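# Fit and lock the server's top cover, no tools inside

## Task

Close the server: seat its top cover, slide it shut so it latches, and make sure no tool is left inside. It latches either from a firm sliding push or by sliding it while both release buttons are pressed down.

## Robot and tools

Robot: two seven-joint arms, left_arm and right_arm, each with a two-pad parallel gripper. The left arm sits on the +y side. Calibrated bases: left_arm at (-0.049, +0.349, 0) m, right_arm at (+0.011, -0.308, 0) m, each turned slightly about z. A camera stand stands behind the arms. Loose objects may occasionally get nudged by outside forces.

Frames: the scene frame has its origin at table-top height, halfway between the nominal bases, +x pointing out over the table, +z up, +y toward the left arm. Reported hand positions (metres), quaternions (wxyz), velocities and Hand targets are in this frame. Offsets you command are along each Hand target's own axes instead. On a gripper, +z runs along the fingers and the pads close along x; the reported position is the point between the pads, and the fingertips extend 17.5 mm past it.

Row layout (used by execute_actions and move): one flat list of 18 numbers in [-1, 1] covering both arms, even if only one moves. First the left arm's nine: dx, dy, dz, rx, ry, rz, gripper position, force_limit, speed; then the same nine for the right arm. The six pose values are an offset, not a pose: a displacement from that arm's Hand target as it was when the action or move began, along the Hand target's axes. Scale: 1.0 equals 0.6 m for dx, dy, dz and 180 degrees for the rotation vector rx, ry, rz. Every row is measured from that same start, not from the row before; a new call starts from the updated Hand target, so repeating an offset moves further. All-zero pose values re-request the current Hand target. The three gripper values are absolute settings: position +1 is open (50 mm), about -0.65 the pads meet, -1 means close until an object stops it; force_limit -1/0/+1 gives roughly 20/102/185 N per pad (actual grip may exceed by ~15 N); speed -1/0/+1 gives 20/85/150 mm/s. Both start at +1. To leave a gripper alone, resend its last three values; 0 is itself a command.

execute_actions(actions, cameras): actions is a list of actions, each a list of up to 15 rows; each row is one 1/30 s control step, and a short action repeats its last row to fill 15. cameras is a list of names, ["all"], or []; by default images come only with an empty actions list. An empty list also reports the scene number.

move(target, speed, blend, blocking, cameras): drives grippers in straight lines. target is one 18-number row or a list of up to 15 rows; every row is an offset from the Hand targets at the move's start, not from the previous row. speed is m/s, 0.002 to 0.5 (default 0.25), one value or one per target; rotation is capped at twice that in rad/s and at 0.873 rad/s. blend (m) rounds corners at intermediate targets; 0 stops at each. A move runs at most 10 s. blocking=false returns after about 0.5 s while the motion continues. The move does not avoid obstacles or the other arm. Its result adds a move: line: done, off_target, moving, held, fault, plus limits such as paced (pose clipped) or held (steps withheld). Done means at rest within 3 mm and 2 degrees; neither done nor off_target tells you about contact.

wait(seconds 0 to 10, cameras): lets time pass holding the last command; a running move continues. stop(cameras): brakes a running move; fingers keep going. zoom_image(camera, region): region [x0, y0, x1, y1] in pixels of that camera's newest image, at most 504 wide and high. clear_fault(arm): clears a reported torque fault on left_arm or right_arm. finished_scene(scene): ends the current scene (give its number); irreversible, so call it only once the cover is latched and stays so with the robot clear.

Cameras: cam_head_left, cam_head_right, cam_high, cam_left_wrist, cam_right_wrist, all 672x504. Calibration (intrinsics, distortion, world-to-camera transforms) is supplied; fixed cameras may be a few mm or degrees off, wrist views may lag while moving.

Results: per arm end_effector_position and quat, Hand target (last commanded pose after clipping; next offsets count from it), joint positions, velocities (may read within noise), joint torques, flange force along gripper axes (includes held weight; dropped after row-based calls), Tool commands, and step readings for execute_actions. Gripper object_status: 0 moving, 1 blocked while opening, 2 blocked while closing (a grip), 3 reached target or pads met (likely empty). Opening in mm is about (250 - position_measured) x 0.202. A changed position value (by 0.01 or more) is needed before new force or speed settings apply.

Control behaviour: commanded orientation is limited to 32 degrees from the measured one each step. Grippers often stop a little short; the next command re-requests the target, or add the missing distance. Large wrist turns can swing the elbow. A clearance check withholds commands that bring the arms too close (fingers excepted).

Cautions: arms are stiff, so a target even millimetres beyond a solid contact pushes very hard; approach slowly and to back off, command a target behind the gripper. Do not strike the table, server or stand, and never press the arms or grippers against each other. Keep parts from falling or leaving the table, and do not release parts that are still moving. Torque limits: 104.5 N m for the four inner joints, 51.3 N m for the three wrist joints; exceeding them, or a joint drifting over 5 degrees from plan, stops that arm until clear_fault. Long holding, stretched reach or pushing into the unreachable heats motors: MOTOR HOT appears at 60 °C and at 75 °C the arm sags and stops for 30 to 60 s. Grip objects centred between the pads and confirm object_status 2.

Each tool is called after ">>>" as name([rows], argument=value, ...), one row to a line, values as JSON.

## Session

>>> execute_actions(actions=[])

Scene clock: 0.00 s.
left_arm: end_effector_position=(+0.5851, +0.2493, +0.2618) position_measured=3 object_status=3 end_effector_quat_wxyz=(-0.074, +0.894, -0.318, +0.308) | right_arm: end_effector_position=(+0.7688, +0.0700, +0.2668) position_measured=3 object_status=3 end_effector_quat_wxyz=(-0.657, +0.722, -0.192, +0.103)
Joint positions: left_arm=[-0.258 0.431 0.468 1.662 -0.502 0.484 -0.142] | right_arm=[0.036 1.102 -0.371 1.087 -1.563 0.838 0.549]
Joint velocities: within noise
Joint torques (N m): no reading
Flange force (N): no reading
Hand target: left_arm +0.5851, +0.2493, +0.2618; -0.074, +0.894, -0.318, +0.308 | right_arm +0.7688, +0.0700, +0.2668; -0.657, +0.722, -0.192, +0.103
Tool commands: left_gripper/position=+1.0 left_gripper/force_limit=+1.0 left_gripper/speed=+1.0 right_gripper/position=+1.0 right_gripper/force_limit=+1.0 right_gripper/speed=+1.0

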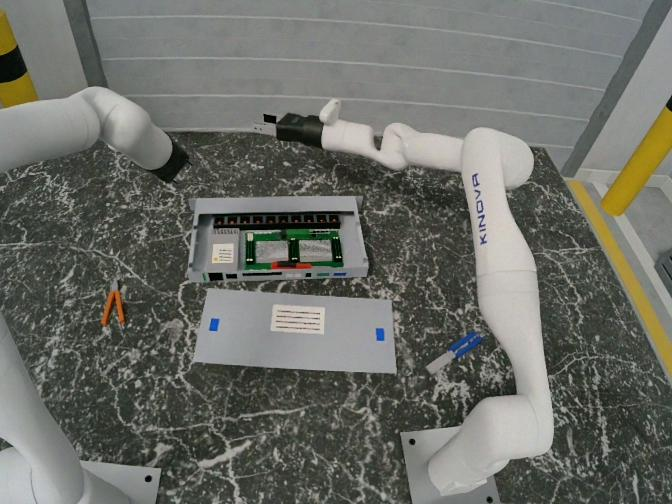

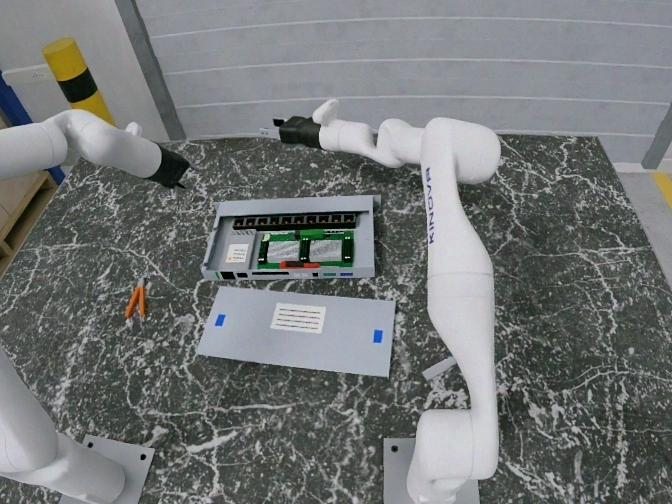

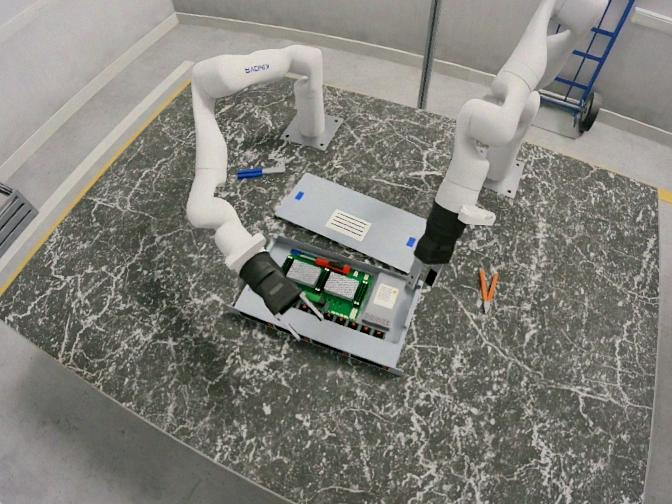

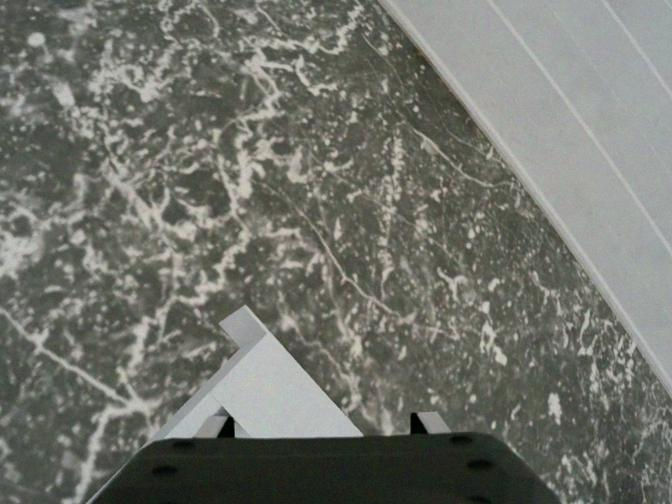

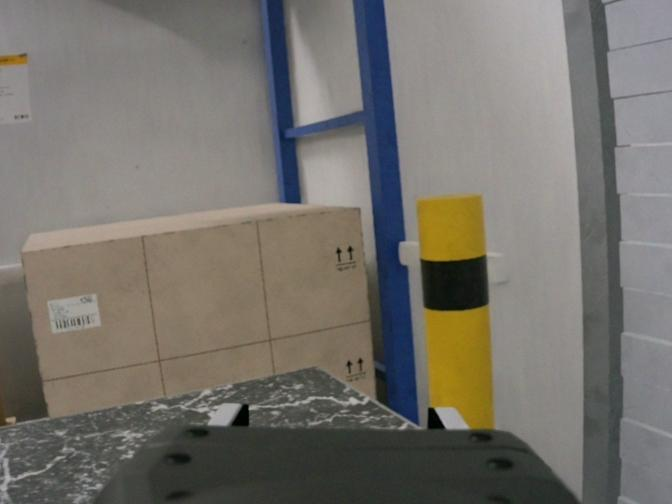

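>>> zoom_image(camera="cam_head_left", region=[170, 180, 410, 390])

>>> zoom_image(camera="cam_high", region=[210, 150, 460, 390])

>>> zoom_image(camera="cam_head_right", region=[190, 180, 410, 390])

Scaled by 2.100 from the camera's 672x504 image, which has a finer 960x720 frame.

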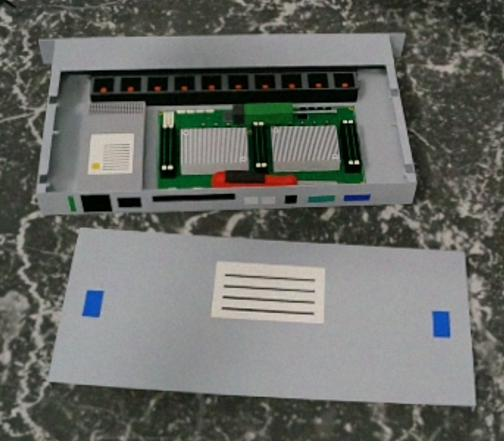

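Scaled by 2.016 from the camera's 672x504 image, which has a finer 960x720 frame.

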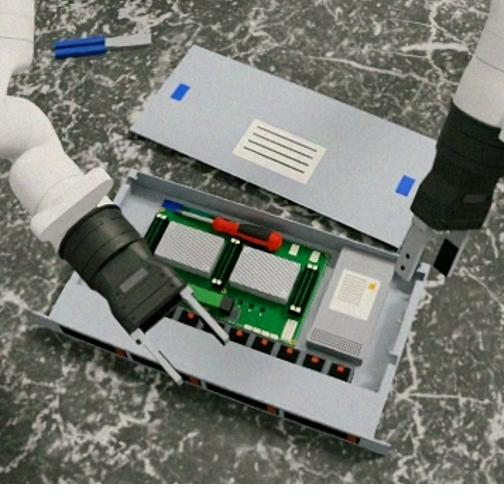

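Scaled by 2.291 from the camera's 672x504 image, which has a finer 960x720 frame.

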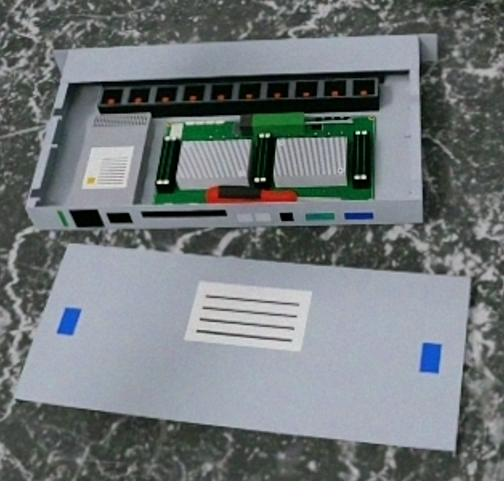

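>>> zoom_image(camera="cam_high", region=[270, 165, 370, 240])

>>> zoom_image(camera="cam_head_left", region=[180, 280, 300, 380])

>>> zoom_image(camera="cam_head_left", region=[300, 280, 420, 380])

>>> zoom_image(camera="cam_head_left", region=[180, 190, 280, 290])

>>> zoom_image(camera="cam_head_left", region=[275, 190, 375, 290])

Scaled by 5.040 from the camera's 672x504 image, which has a finer 960x720 frame.

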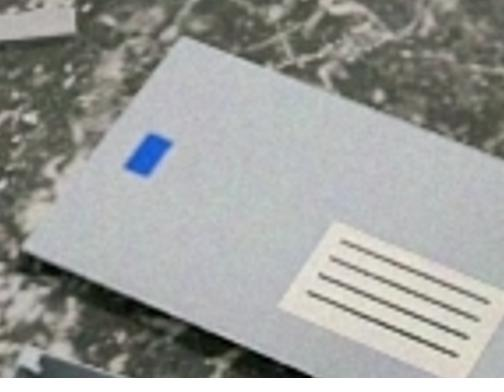

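Scaled by 4.200 from the camera's 672x504 image, which has a finer 960x720 frame.

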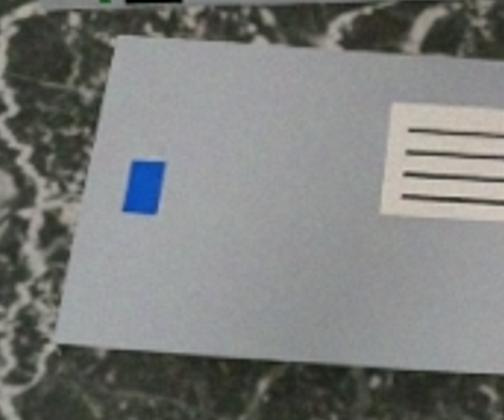

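Scaled by 4.200 from the camera's 672x504 image, which has a finer 960x720 frame.

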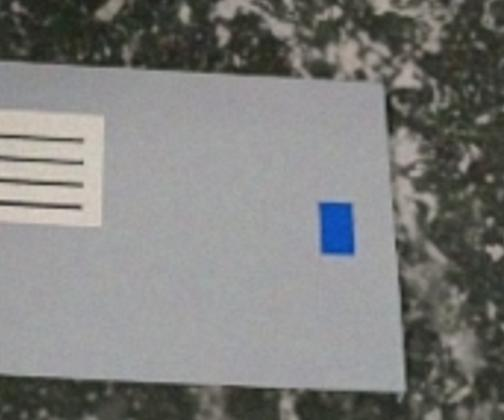

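Scaled by 5.040 from the camera's 672x504 image, which has a finer 960x720 frame.

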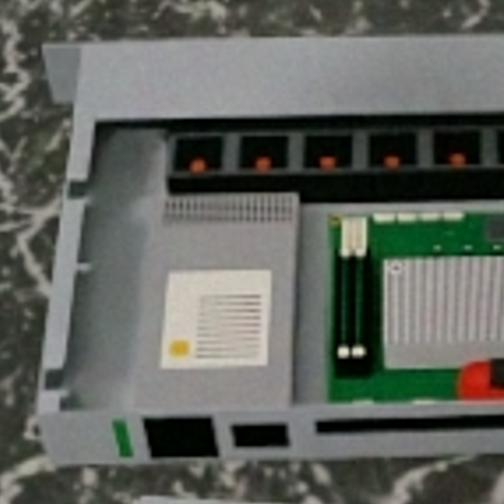

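Scaled by 5.040 from the camera's 672x504 image, which has a finer 960x720 frame.

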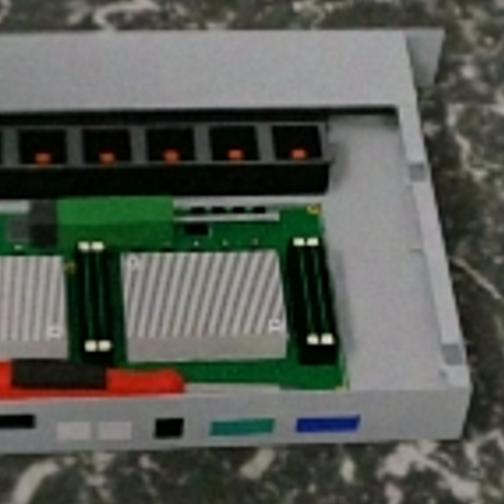

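>>> move(target=[-0.4402, 0.1545, -0.045, -0.3038, 0.2180, 0.1349, 1, 1, 1, -0.3047, 0.1023, -0.5018, -0.4603, -0.0896, -0.1539, 1, 1, 1], speed=0.3, cameras=["all"])

Scene clock: 87.13 s.
left_arm: end_effector_position=(+0.3598, +0.3403, +0.1202) position_measured=3 object_status=3 end_effector_quat_wxyz=(+0.380, +0.597, -0.597, +0.379) | right_arm: end_effector_position=(+0.4739, -0.1320, +0.2599) position_measured=3 object_status=3 end_effector_quat_wxyz=(+0.000, +0.999, +0.036, +0.000)
Joint positions: left_arm=[-1.366 1.503 1.366 1.687 -0.344 1.154 -1.615] | right_arm=[-0.527 0.47 0.241 1.34 -0.111 1.345 -0.248]
Joint torques (N m): left_arm=[1.86 -16.55 11.99 0.54 2.97 0.25 0.21] | right_arm=[0.8 -17.31 1.06 -8.57 0.17 -0.14 -0.11]
Flange force (N): left_arm=[-2.0 3.4 -1.6] | right_arm=[-0.6 -1.2 -3.1]
Hand target: left_arm +0.3598, +0.3403, +0.1202; +0.380, +0.597, -0.597, +0.379 | right_arm +0.4738, -0.1320, +0.2599; +0.000, +0.999, +0.036, +0.000
Off the commanded pose: left_arm 0.000 m, 0 deg | right_arm 0.000 m, 0 deg.
move: done
camera_calibration:
cam_left_wrist: T_world_to_cam=[[-0.0376855, -0.406469, 0.912887, 0.0436115], [-0.999218, 0.00435838, -0.0393087, 0.426915], [0.0119991, -0.913654, -0.406315, 0.523032], [0, 0, 0, 1]] pos_world=[0.421948, 0.493736, 0.189485]
cam_right_wrist: T_world_to_cam=[[0.997625, 0.0662361, -0.0188937, -0.459531], [0.0665256, -0.99767, 0.0151275, -0.118074], [-0.0178477, -0.0163485, -0.999707, 0.432557], [0, 0, 0, 1]] pos_world=[0.474015, -0.08029, 0.425534]

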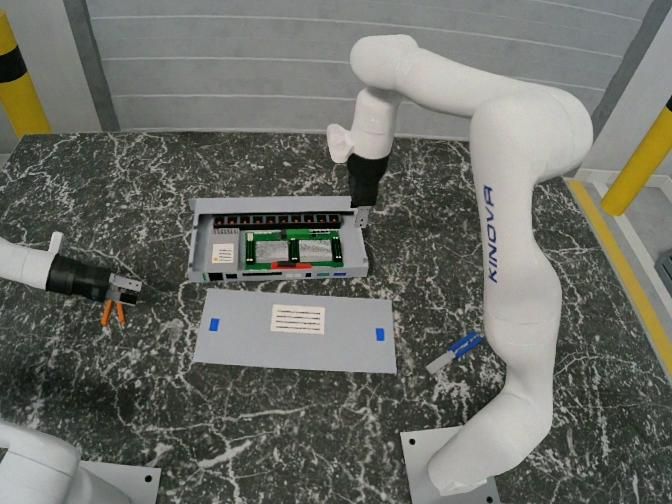

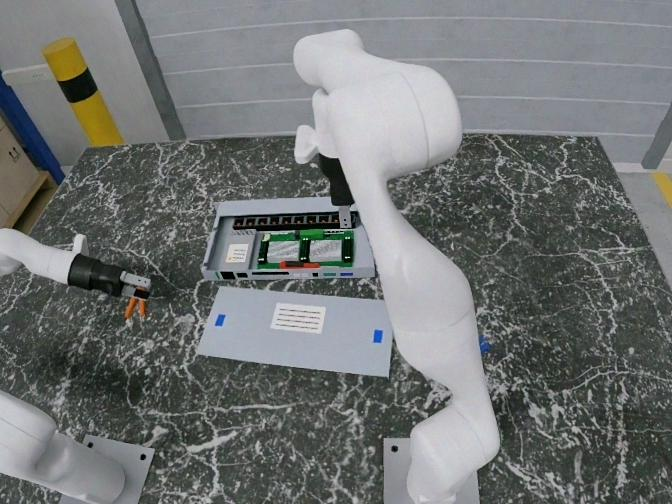

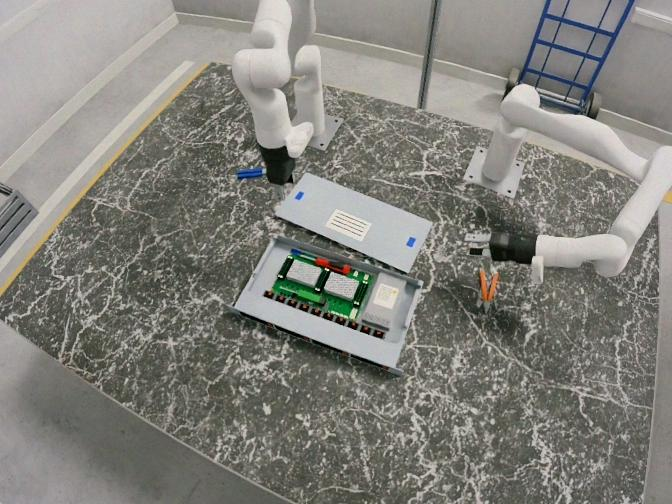

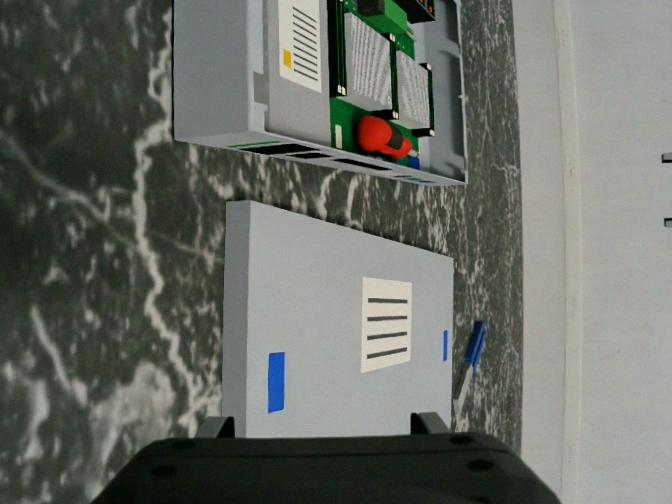

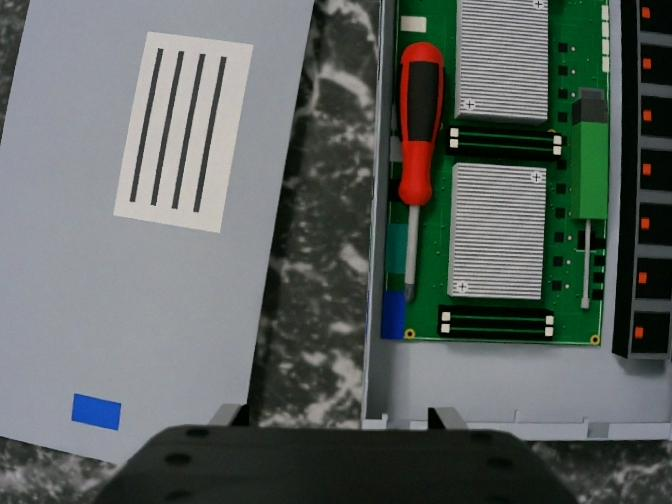

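>>> zoom_image(camera="cam_left_wrist", region=[160, 0, 500, 440])

>>> zoom_image(camera="cam_right_wrist", region=[350, 0, 672, 320])

>>> zoom_image(camera="cam_left_wrist", region=[160, 0, 360, 200])

Scaled by 1.145.

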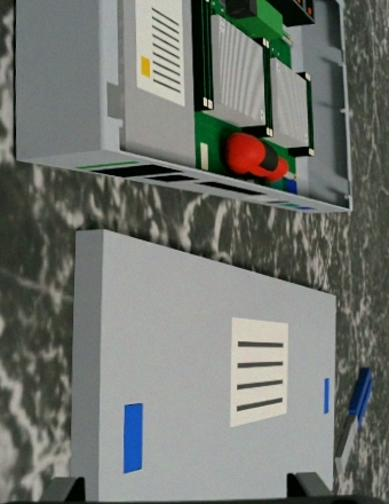

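Scaled by 1.565.

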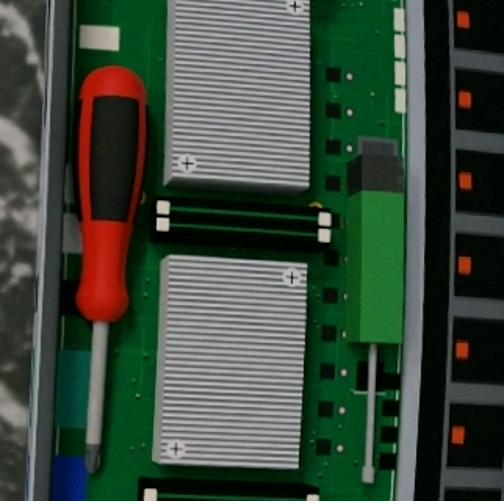

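Scaled by 2.520.

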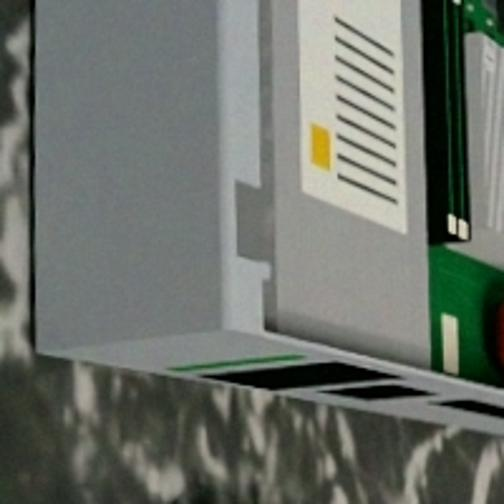

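>>> zoom_image(camera="cam_right_wrist", region=[370, 20, 470, 170])

>>> zoom_image(camera="cam_right_wrist", region=[540, 70, 672, 320])

>>> zoom_image(camera="cam_left_wrist", region=[180, 180, 480, 440])

Scaled by 3.360.

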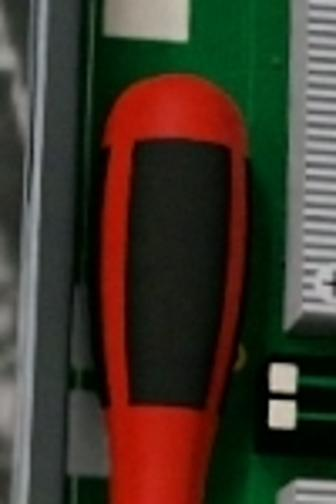

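Scaled by 2.016.

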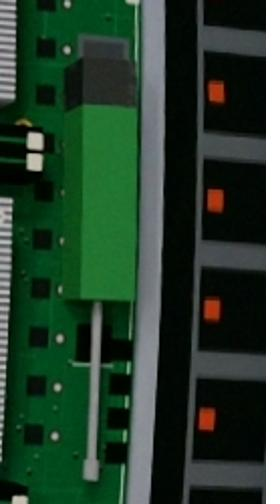

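Scaled by 1.680.

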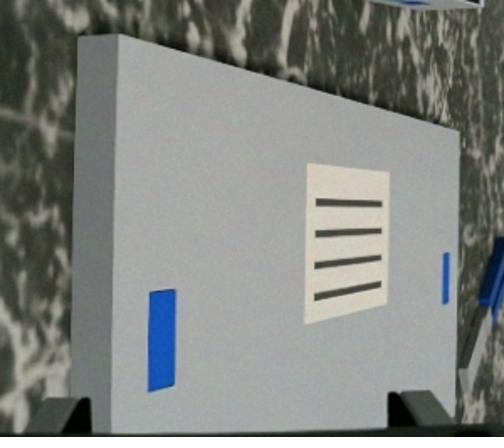

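>>> zoom_image(camera="cam_head_left", region=[40, 230, 160, 330])

>>> zoom_image(camera="cam_right_wrist", region=[200, 380, 470, 504])

>>> zoom_image(camera="cam_high", region=[240, 110, 320, 210])

Scaled by 4.200 from the camera's 672x504 image, which has a finer 960x720 frame.

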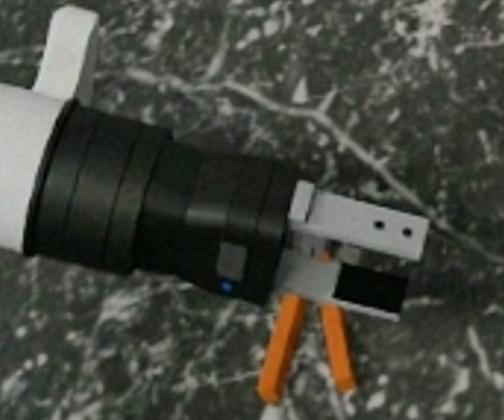

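Scaled by 1.867.

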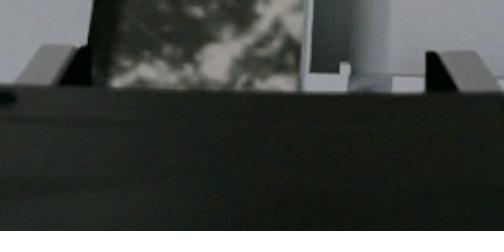

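Scaled by 5.040 from the camera's 672x504 image, which has a finer 960x720 frame.

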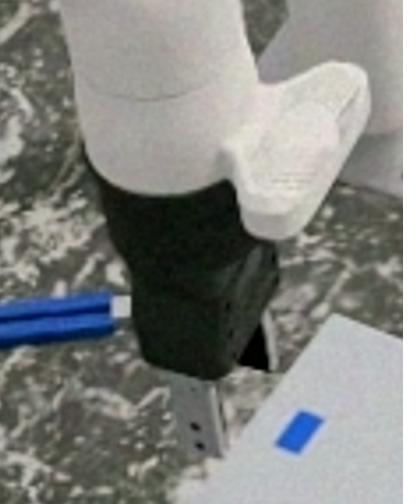

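>>> move(target=[0, -0.2833, 0, 0, 0, 0, 1, 1, 1, 0.086, -0.1508, 0.1667, 0, 0, 0.0158, 1, 1, 1], speed=0.3, cameras=["cam_left_wrist", "cam_right_wrist"])

>>> zoom_image(camera="cam_right_wrist", region=[220, 100, 520, 400])

>>> zoom_image(camera="cam_left_wrist", region=[150, 50, 450, 400])

Scene clock: 196.73 s.
left_arm: end_effector_position=(+0.5298, +0.3402, +0.1201) position_measured=3 object_status=3 end_effector_quat_wxyz=(+0.380, +0.597, -0.597, +0.379) | right_arm: end_effector_position=(+0.5187, -0.0380, +0.1598) position_measured=3 object_status=3 end_effector_quat_wxyz=(+0.000, +1.000, +0.012, +0.000)
Joint positions: left_arm=[-0.965 1.551 1.387 1.02 -0.309 1.418 -1.66] | right_arm=[-0.607 0.735 0.217 1.203 -0.154 1.22 -0.403]
Joint torques (N m): left_arm=[1.93 -23.26 11.85 -0.3 3.2 0.41 0.22] | right_arm=[0.71 -21.57 1.45 -8.14 0.16 -0.15 -0.06]
Flange force (N): left_arm=[-0.8 4.1 -1.3] | right_arm=[0.0 -1.4 -3.0]
Hand target: left_arm +0.5298, +0.3402, +0.1201; +0.380, +0.597, -0.597, +0.379 | right_arm +0.5187, -0.0380, +0.1598; +0.000, +1.000, +0.012, +0.000
Off the commanded pose: left_arm 0.000 m, 0 deg | right_arm 0.000 m, 0 deg.
move: done
camera_calibration:
cam_left_wrist: T_world_to_cam=[[-0.0377256, -0.406469, 0.912886, 0.0501429], [-0.999216, 0.00437454, -0.0393455, 0.596773], [0.0119993, -0.913654, -0.406315, 0.520728], [0, 0, 0, 1]] pos_world=[0.591948, 0.493536, 0.189285]
cam_right_wrist: T_world_to_cam=[[0.999678, 0.0168866, -0.0189656, -0.515301], [0.0171749, -0.999738, 0.015142, -0.000205973], [-0.0187049, -0.0154628, -0.999705, 0.335402], [0, 0, 0, 1]] pos_world=[0.521412, 0.013682, 0.325534]
Images, in order (width x height): cam_left_wrist 672x504, cam_right_wrist 672x504.

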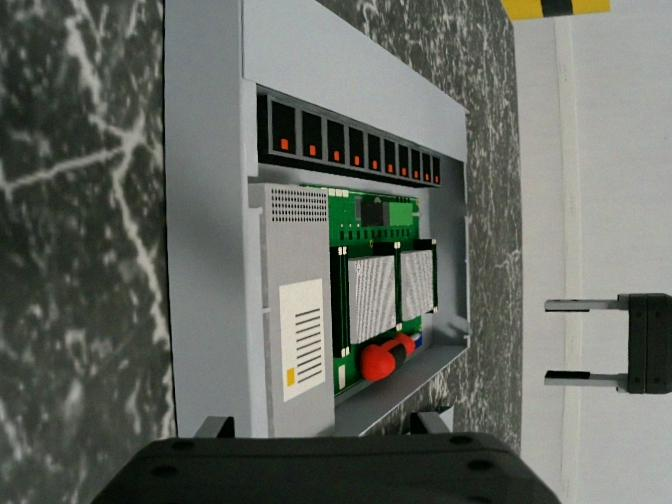

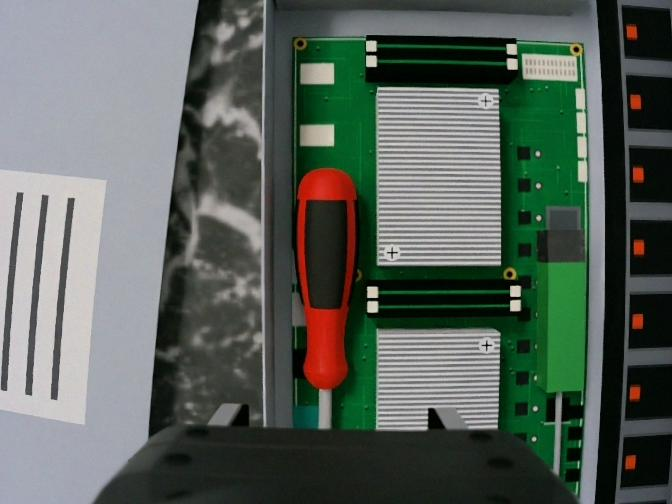

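Scaled by 1.680.

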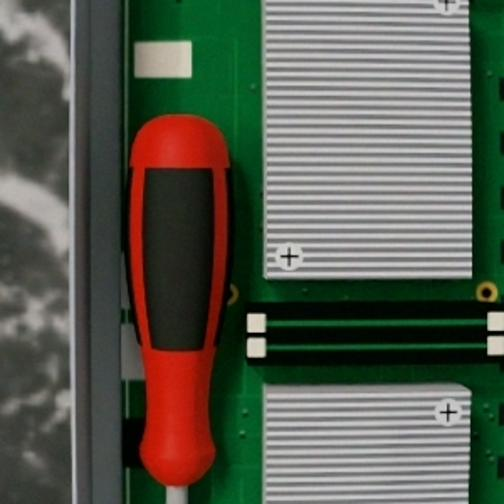

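Scaled by 1.440.

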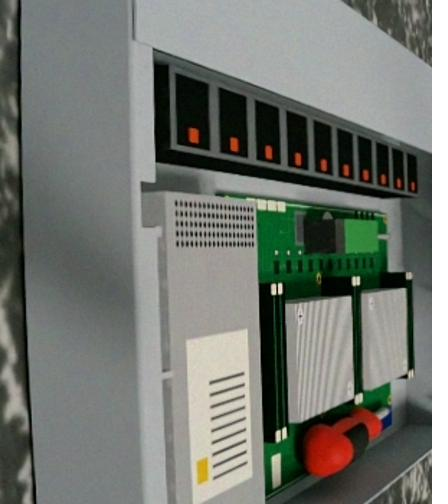

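>>> move(target=[0, 0, 0, 0, 0, 0, 1, 1, 1, -0.012, -0.0152, 0.1413, 0, 0, 0, 0.08, -0.6, 0], speed=0.25, cameras=["cam_left_wrist", "cam_right_wrist"])

>>> zoom_image(camera="cam_right_wrist", region=[220, 280, 460, 460])

>>> zoom_image(camera="cam_left_wrist", region=[160, 100, 360, 300])

Scene clock: 257.77 s.
left_arm: end_effector_position=(+0.5298, +0.3402, +0.1201) position_measured=3 object_status=3 end_effector_quat_wxyz=(+0.380, +0.597, -0.597, +0.379) | right_arm: end_effector_position=(+0.5114, -0.0290, +0.0751) position_measured=140 object_status=3 end_effector_quat_wxyz=(+0.000, +1.000, +0.012, +0.000)
Joint positions: left_arm=[-0.965 1.551 1.387 1.02 -0.309 1.418 -1.66] | right_arm=[-0.622 0.823 0.199 1.323 -0.171 1.012 -0.407]
Joint torques (N m): left_arm=[1.73 -23.18 11.81 -0.25 3.19 0.43 0.24] | right_arm=[0.75 -21.89 1.55 -7.26 0.13 -0.21 -0.06]
Flange force (N): left_arm=[-0.7 3.3 -1.3] | right_arm=[0.0 -1.6 -3.3]
Hand target: left_arm +0.5298, +0.3402, +0.1201; +0.380, +0.597, -0.597, +0.379 | right_arm +0.5113, -0.0291, +0.0751; +0.000, +1.000, +0.012, +0.000
Off the commanded pose: left_arm 0.000 m, 0 deg | right_arm 0.000 m, 0 deg.
move: done
camera_calibration:
cam_left_wrist: T_world_to_cam=[[-0.0377256, -0.406469, 0.912886, 0.0501429], [-0.999216, 0.00437454, -0.0393455, 0.596773], [0.0119993, -0.913654, -0.406315, 0.520728], [0, 0, 0, 1]] pos_world=[0.591948, 0.493536, 0.189285]
cam_right_wrist: T_world_to_cam=[[0.999681, 0.0167892, -0.0188629, -0.509786], [0.0170741, -0.999741, 0.0150442, 0.0101761], [-0.0186055, -0.0153615, -0.999709, 0.250576], [0, 0, 0, 1]] pos_world=[0.514112, 0.0225816, 0.240734]
Images, in order (width x height): cam_left_wrist 672x504, cam_right_wrist 672x504.

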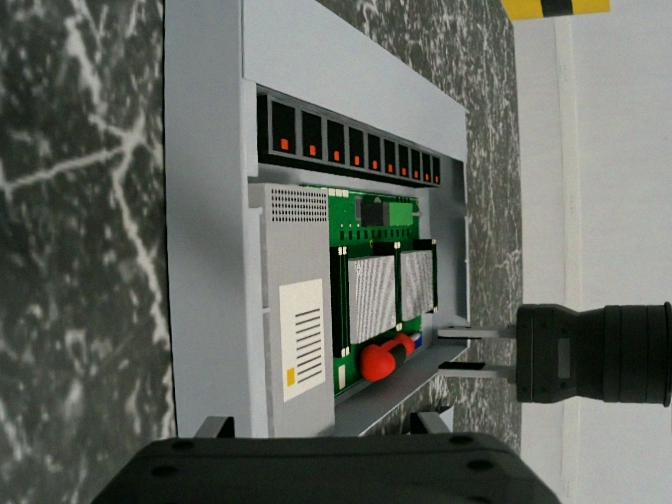

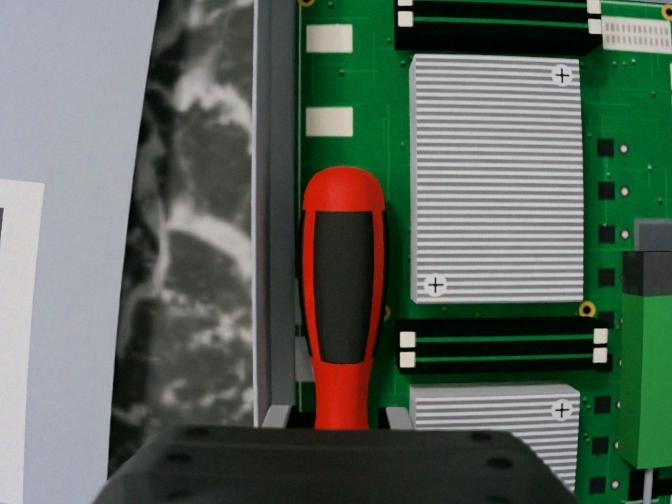

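Scaled by 2.100.

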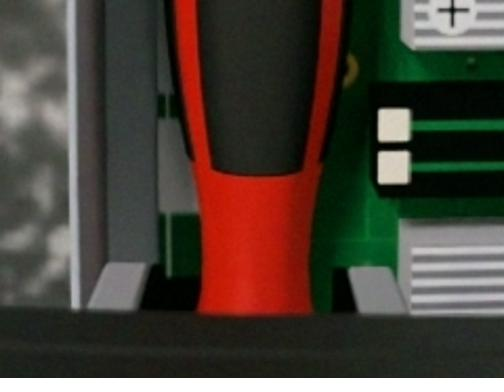

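Scaled by 2.520.

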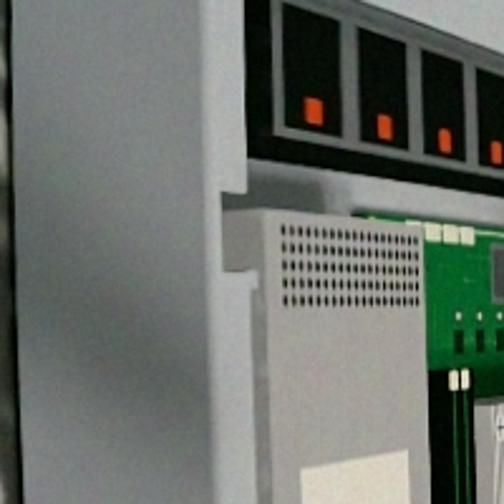

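>>> move([
  [0, 0, 0, 0, 0, 0, 1, 1, 1, 0.0008, 0, 0.0585, 0, 0, 0, 0.08, -0.6, 0],
  [0, 0, 0, 0, 0, 0, 1, 1, 1, 0.0008, 0, 0.0585, 0, 0, 0, -1, -0.6, -0.5],
], speed=[0.1, 0.1], cameras=["cam_right_wrist"])

Scene clock: 298.73 s.
left_arm: end_effector_position=(+0.5298, +0.3402, +0.1201) position_measured=3 object_status=3 end_effector_quat_wxyz=(+0.380, +0.597, -0.597, +0.379) | right_arm: end_effector_position=(+0.5118, -0.0291, +0.0399) position_measured=176 object_status=2 end_effector_quat_wxyz=(+0.000, +1.000, +0.012, +0.000)
Joint positions: left_arm=[-0.965 1.551 1.387 1.02 -0.309 1.418 -1.66] | right_arm=[-0.617 0.873 0.19 1.349 -0.18 0.937 -0.399]
Joint torques (N m): left_arm=[1.8 -23.18 11.77 -0.29 3.22 0.4 0.23] | right_arm=[0.88 -21.63 1.58 -6.83 0.17 -0.35 -0.08]
Flange force (N): left_arm=[-0.7 3.7 -1.3] | right_arm=[-0.5 -1.5 -4.4]
Hand target: left_arm +0.5298, +0.3402, +0.1201; +0.380, +0.597, -0.597, +0.379 | right_arm +0.5118, -0.0291, +0.0399; +0.000, +1.000, +0.012, +0.000
Off the commanded pose: left_arm 0.000 m, 0 deg | right_arm 0.000 m, 0 deg.
move: done
camera_calibration:
cam_right_wrist: T_world_to_cam=[[0.999679, 0.0167867, -0.0189646, -0.510926], [0.017075, -0.99974, 0.0151425, 0.0106749], [-0.0187054, -0.0154614, -0.999705, 0.215548], [0, 0, 0, 1]] pos_world=[0.514612, 0.0225816, 0.205634]
Images, in order (width x height): cam_right_wrist 672x504.

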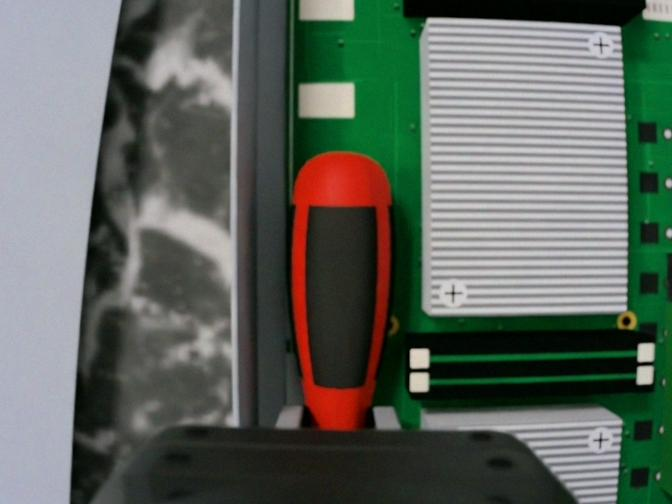

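>>> move([
  [0, 0, 0, 0, 0, 0, 1, 1, 1, 0, 0, -0.1667, 0, 0, 0, -1, -0.6, -0.5],
  [0, 0, 0, 0, 0, 0, 1, 1, 1, 0.1313, 0.6548, -0.1667, 0, 0, 0, -1, -0.6, -0.5],
  [0, 0, 0, 0, 0, 0, 1, 1, 1, 0.1313, 0.6548, -0.03, 0, 0, 0, -1, -0.6, -0.5],
  [0, 0, 0, 0, 0, 0, 1, 1, 1, 0.1313, 0.6548, 0.0048, 0, 0, 0, -1, -0.6, -0.5],
], speed=[0.2, 0.35, 0.2, 0.06], blend=[0.03, 0.03, 0.005, 0], cameras=["cam_head_left", "cam_right_wrist"])

Scene clock: 311.13 s.
left_arm: end_effector_position=(+0.5298, +0.3402, +0.1201) position_measured=3 object_status=3 end_effector_quat_wxyz=(+0.380, +0.597, -0.597, +0.379) | right_arm: end_effector_position=(+0.5997, -0.4200, +0.0371) position_measured=176 object_status=2 end_effector_quat_wxyz=(+0.000, +1.000, +0.012, +0.000)
Joint positions: left_arm=[-0.965 1.551 1.387 1.02 -0.309 1.418 -1.66] | right_arm=[0.078 0.931 0.211 1.232 -0.201 0.999 0.303]
Joint torques (N m): left_arm=[1.77 -23.21 11.81 -0.3 3.18 0.41 0.27] | right_arm=[0.75 -23.72 1.74 -7.21 0.17 -0.12 -0.07]
Flange force (N): left_arm=[-0.8 3.6 -1.3] | right_arm=[1.6 -1.0 -2.3]
Hand target: left_arm +0.5298, +0.3402, +0.1201; +0.380, +0.597, -0.597, +0.379 | right_arm +0.5997, -0.4200, +0.0371; +0.000, +1.000, +0.012, +0.000
Off the commanded pose: left_arm 0.000 m, 0 deg | right_arm 0.000 m, 0 deg.
move: done
camera_calibration:
cam_right_wrist: T_world_to_cam=[[0.999679, 0.0167867, -0.0189646, -0.592291], [0.017075, -0.99974, 0.0151425, -0.38158], [-0.0187054, -0.0154614, -0.999705, 0.208249], [0, 0, 0, 1]] pos_world=[0.602512, -0.368318, 0.202734]
Images, in order (width x height): cam_head_left 672x504, cam_right_wrist 672x504.

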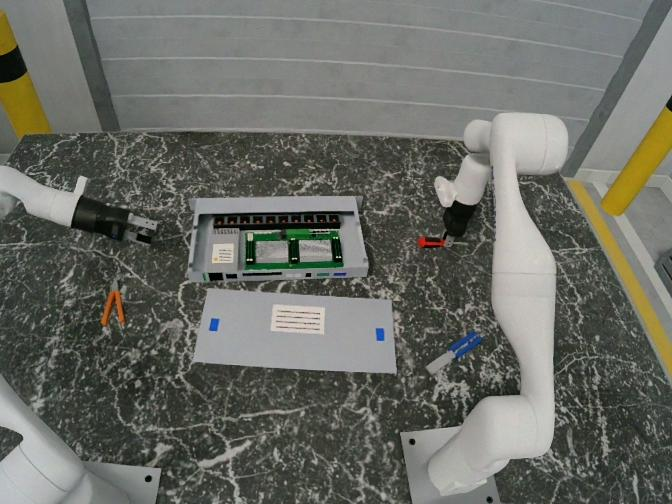

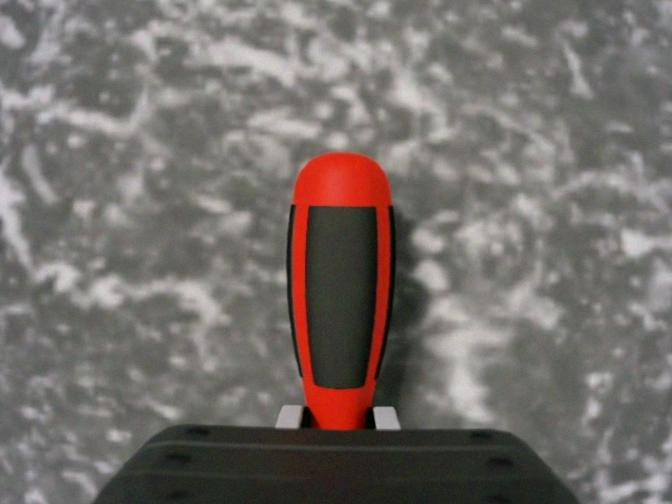

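>>> move(target=[0, 0, 0, 0, 0, 0, 1, 1, 1, 0, 0, 0.0058, 0, 0, 0, -1, -0.6, -0.5], speed=0.03)

Scene clock: 315.83 s.
left_arm: end_effector_position=(+0.5298, +0.3402, +0.1201) position_measured=3 object_status=3 end_effector_quat_wxyz=(+0.380, +0.597, -0.597, +0.379) | right_arm: end_effector_position=(+0.5997, -0.4200, +0.0337) position_measured=176 object_status=2 end_effector_quat_wxyz=(+0.000, +1.000, +0.012, +0.000)
Joint positions: left_arm=[-0.965 1.551 1.387 1.02 -0.309 1.418 -1.66] | right_arm=[0.079 0.936 0.21 1.234 -0.202 0.992 0.303]
Joint torques (N m): left_arm=[1.82 -23.14 11.83 -0.22 3.18 0.41 0.24] | right_arm=[0.76 -23.8 1.76 -7.31 0.14 -0.11 -0.08]
Flange force (N): left_arm=[-0.7 3.4 -1.5] | right_arm=[1.0 -1.2 -2.2]
Hand target: left_arm +0.5298, +0.3402, +0.1201; +0.380, +0.597, -0.597, +0.379 | right_arm +0.5997, -0.4200, +0.0337; +0.000, +1.000, +0.012, +0.000
Off the commanded pose: left_arm 0.000 m, 0 deg | right_arm 0.000 m, 0 deg.
move: done

>>> move(target=[0, 0, 0, 0, 0, 0, 1, 1, 1, 0, 0, 0.0055, 0, 0, 0, -1, -0.6, -0.5], speed=0.03)

Scene clock: 318.93 s.
left_arm: end_effector_position=(+0.5298, +0.3402, +0.1201) position_measured=3 object_status=3 end_effector_quat_wxyz=(+0.380, +0.597, -0.597, +0.379) | right_arm: end_effector_position=(+0.5998, -0.4200, +0.0304) position_measured=176 object_status=2 end_effector_quat_wxyz=(+0.000, +1.000, +0.012, +0.000)
Joint positions: left_arm=[-0.965 1.551 1.387 1.02 -0.309 1.418 -1.66] | right_arm=[0.079 0.94 0.209 1.236 -0.202 0.985 0.304]
Joint torques (N m): left_arm=[1.77 -23.21 11.76 -0.35 3.18 0.41 0.23] | right_arm=[1.13 -6.56 0.13 -3.04 -0.15 -2.97 -0.15]
Flange force (N): left_arm=[-0.6 3.9 -1.2] | right_arm=[-6.7 -3.3 -35.1]
Hand target: left_arm +0.5298, +0.3402, +0.1201; +0.380, +0.597, -0.597, +0.379 | right_arm +0.5997, -0.4200, +0.0304; +0.000, +1.000, +0.012, +0.000
Off the commanded pose: left_arm 0.000 m, 0 deg | right_arm 0.000 m, 0 deg.
move: done

>>> move([
  [0, 0, 0, 0, 0, 0, 1, 1, 1, 0, 0, -0.0012, 0, 0, 0, -1, -0.6, -0.5],
  [0, 0, 0, 0, 0, 0, 1, 1, 1, 0, 0, -0.0012, 0, 0, 0, 0.3, -0.6, -0.8],
  [0, 0, 0, 0, 0, 0, 1, 1, 1, 0, 0, -0.18, 0, 0, 0, 0.3, -0.6, -0.8],
  [0, 0, 0, 0, 0, 0, 1, 1, 1, 0.0412, -0.5858, -0.116, 0, 0, 0, 0.3, -0.6, -0.8],
], speed=[0.05, 0.05, 0.2, 0.35], blend=[0, 0, 0.03, 0], cameras=["cam_head_left", "cam_right_wrist"])

>>> zoom_image(camera="cam_right_wrist", region=[220, 100, 500, 430])

Scene clock: 346.43 s.
left_arm: end_effector_position=(+0.5298, +0.3402, +0.1201) position_measured=3 object_status=3 end_effector_quat_wxyz=(+0.380, +0.597, -0.597, +0.379) | right_arm: end_effector_position=(+0.6162, -0.0680, +0.0999) position_measured=107 object_status=3 end_effector_quat_wxyz=(+0.000, +1.000, +0.012, +0.000)
Joint positions: left_arm=[-0.965 1.551 1.387 1.02 -0.309 1.418 -1.66] | right_arm=[-0.463 0.987 0.223 0.885 -0.193 1.286 -0.296]
Joint torques (N m): left_arm=[1.83 -23.12 11.81 -0.3 3.25 0.4 0.21] | right_arm=[0.81 -25.17 1.59 -8.36 0.15 -0.17 -0.08]
Flange force (N): left_arm=[-0.6 3.8 -1.3] | right_arm=[-0.1 -1.3 -2.8]
Hand target: left_arm +0.5298, +0.3402, +0.1201; +0.380, +0.597, -0.597, +0.379 | right_arm +0.6162, -0.0680, +0.0999; +0.000, +1.000, +0.012, +0.000
Off the commanded pose: left_arm 0.000 m, 0 deg | right_arm 0.000 m, 0 deg.
move: done
camera_calibration:
cam_right_wrist: T_world_to_cam=[[0.999679, 0.0167867, -0.0189646, -0.613503], [0.017075, -0.99974, 0.0151425, -0.0309046], [-0.0187054, -0.0154614, -0.999705, 0.276782], [0, 0, 0, 1]] pos_world=[0.619012, -0.0163184, 0.265534]
Images, in order (width x height): cam_head_left 672x504, cam_right_wrist 672x504.

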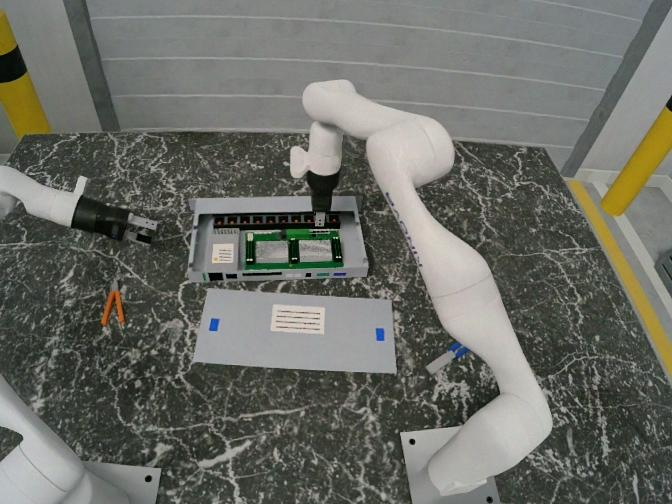

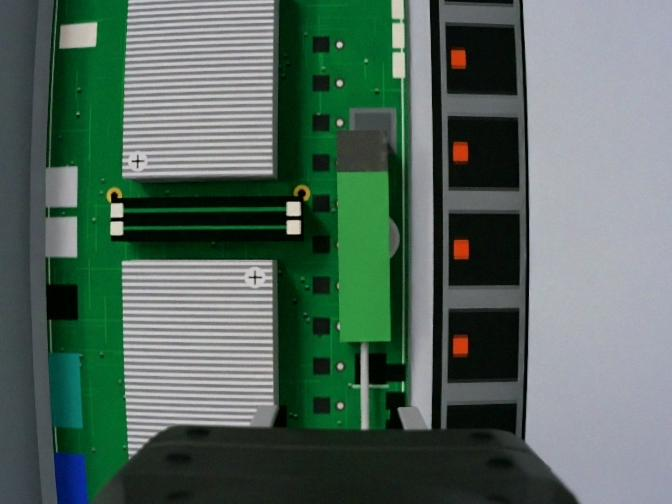

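Scaled by 1.527.

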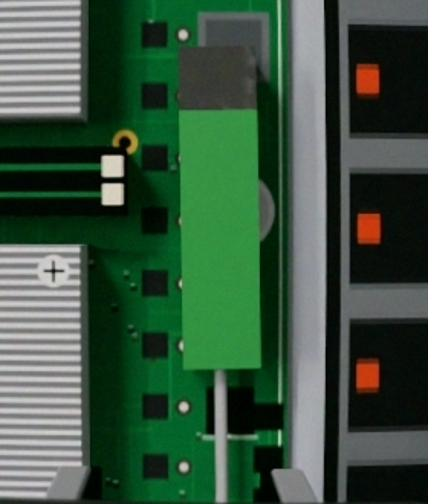

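>>> move([
  [0, 0, 0, 0, 0, 0, 1, 1, 1, 0.0143, -0.0463, 0.04, 0, 0, -0.0044, 0.1, -0.6, -0.5],
  [0, 0, 0, 0, 0, 0, 1, 1, 1, 0.0143, -0.0463, 0.1148, 0, 0, -0.0044, 0.1, -0.6, -0.5],
  [0, 0, 0, 0, 0, 0, 1, 1, 1, 0.0143, -0.0463, 0.1148, 0, 0, -0.0044, -1, -0.6, -0.5],
], speed=[0.2, 0.08, 0.1], cameras=["cam_right_wrist"])

Scene clock: 383.00 s.
left_arm: end_effector_position=(+0.5298, +0.3402, +0.1201) position_measured=3 object_status=3 end_effector_quat_wxyz=(+0.380, +0.597, -0.597, +0.379) | right_arm: end_effector_position=(+0.6241, -0.0401, +0.0310) position_measured=164 object_status=2 end_effector_quat_wxyz=(+0.000, +1.000, +0.019, +0.000)
Joint positions: left_arm=[-0.965 1.551 1.387 1.02 -0.309 1.418 -1.66] | right_arm=[-0.487 1.11 0.211 0.843 -0.202 1.205 -0.317]
Joint torques (N m): left_arm=[1.86 -23.24 11.82 -0.24 3.17 0.4 0.25] | right_arm=[0.72 -26.25 1.61 -7.95 0.12 -0.12 -0.07]
Flange force (N): left_arm=[-0.9 3.6 -1.4] | right_arm=[1.0 -1.7 -2.7]
Hand target: left_arm +0.5298, +0.3402, +0.1201; +0.380, +0.597, -0.597, +0.379 | right_arm +0.6242, -0.0401, +0.0310; +0.000, +1.000, +0.019, +0.000
Off the commanded pose: left_arm 0.000 m, 0 deg | right_arm 0.000 m, 0 deg.
move: done
camera_calibration:
cam_right_wrist: T_world_to_cam=[[0.999351, 0.0305931, -0.0190125, -0.622381], [0.0308836, -0.999408, 0.0151771, -0.0106853], [-0.0185369, -0.0157544, -0.999704, 0.208366], [0, 0, 0, 1]] pos_world=[0.62617, 0.0116443, 0.196634]
Images, in order (width x height): cam_right_wrist 672x504.

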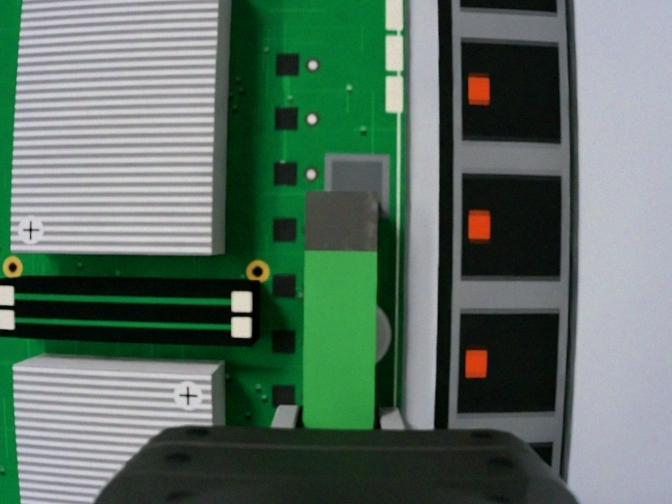

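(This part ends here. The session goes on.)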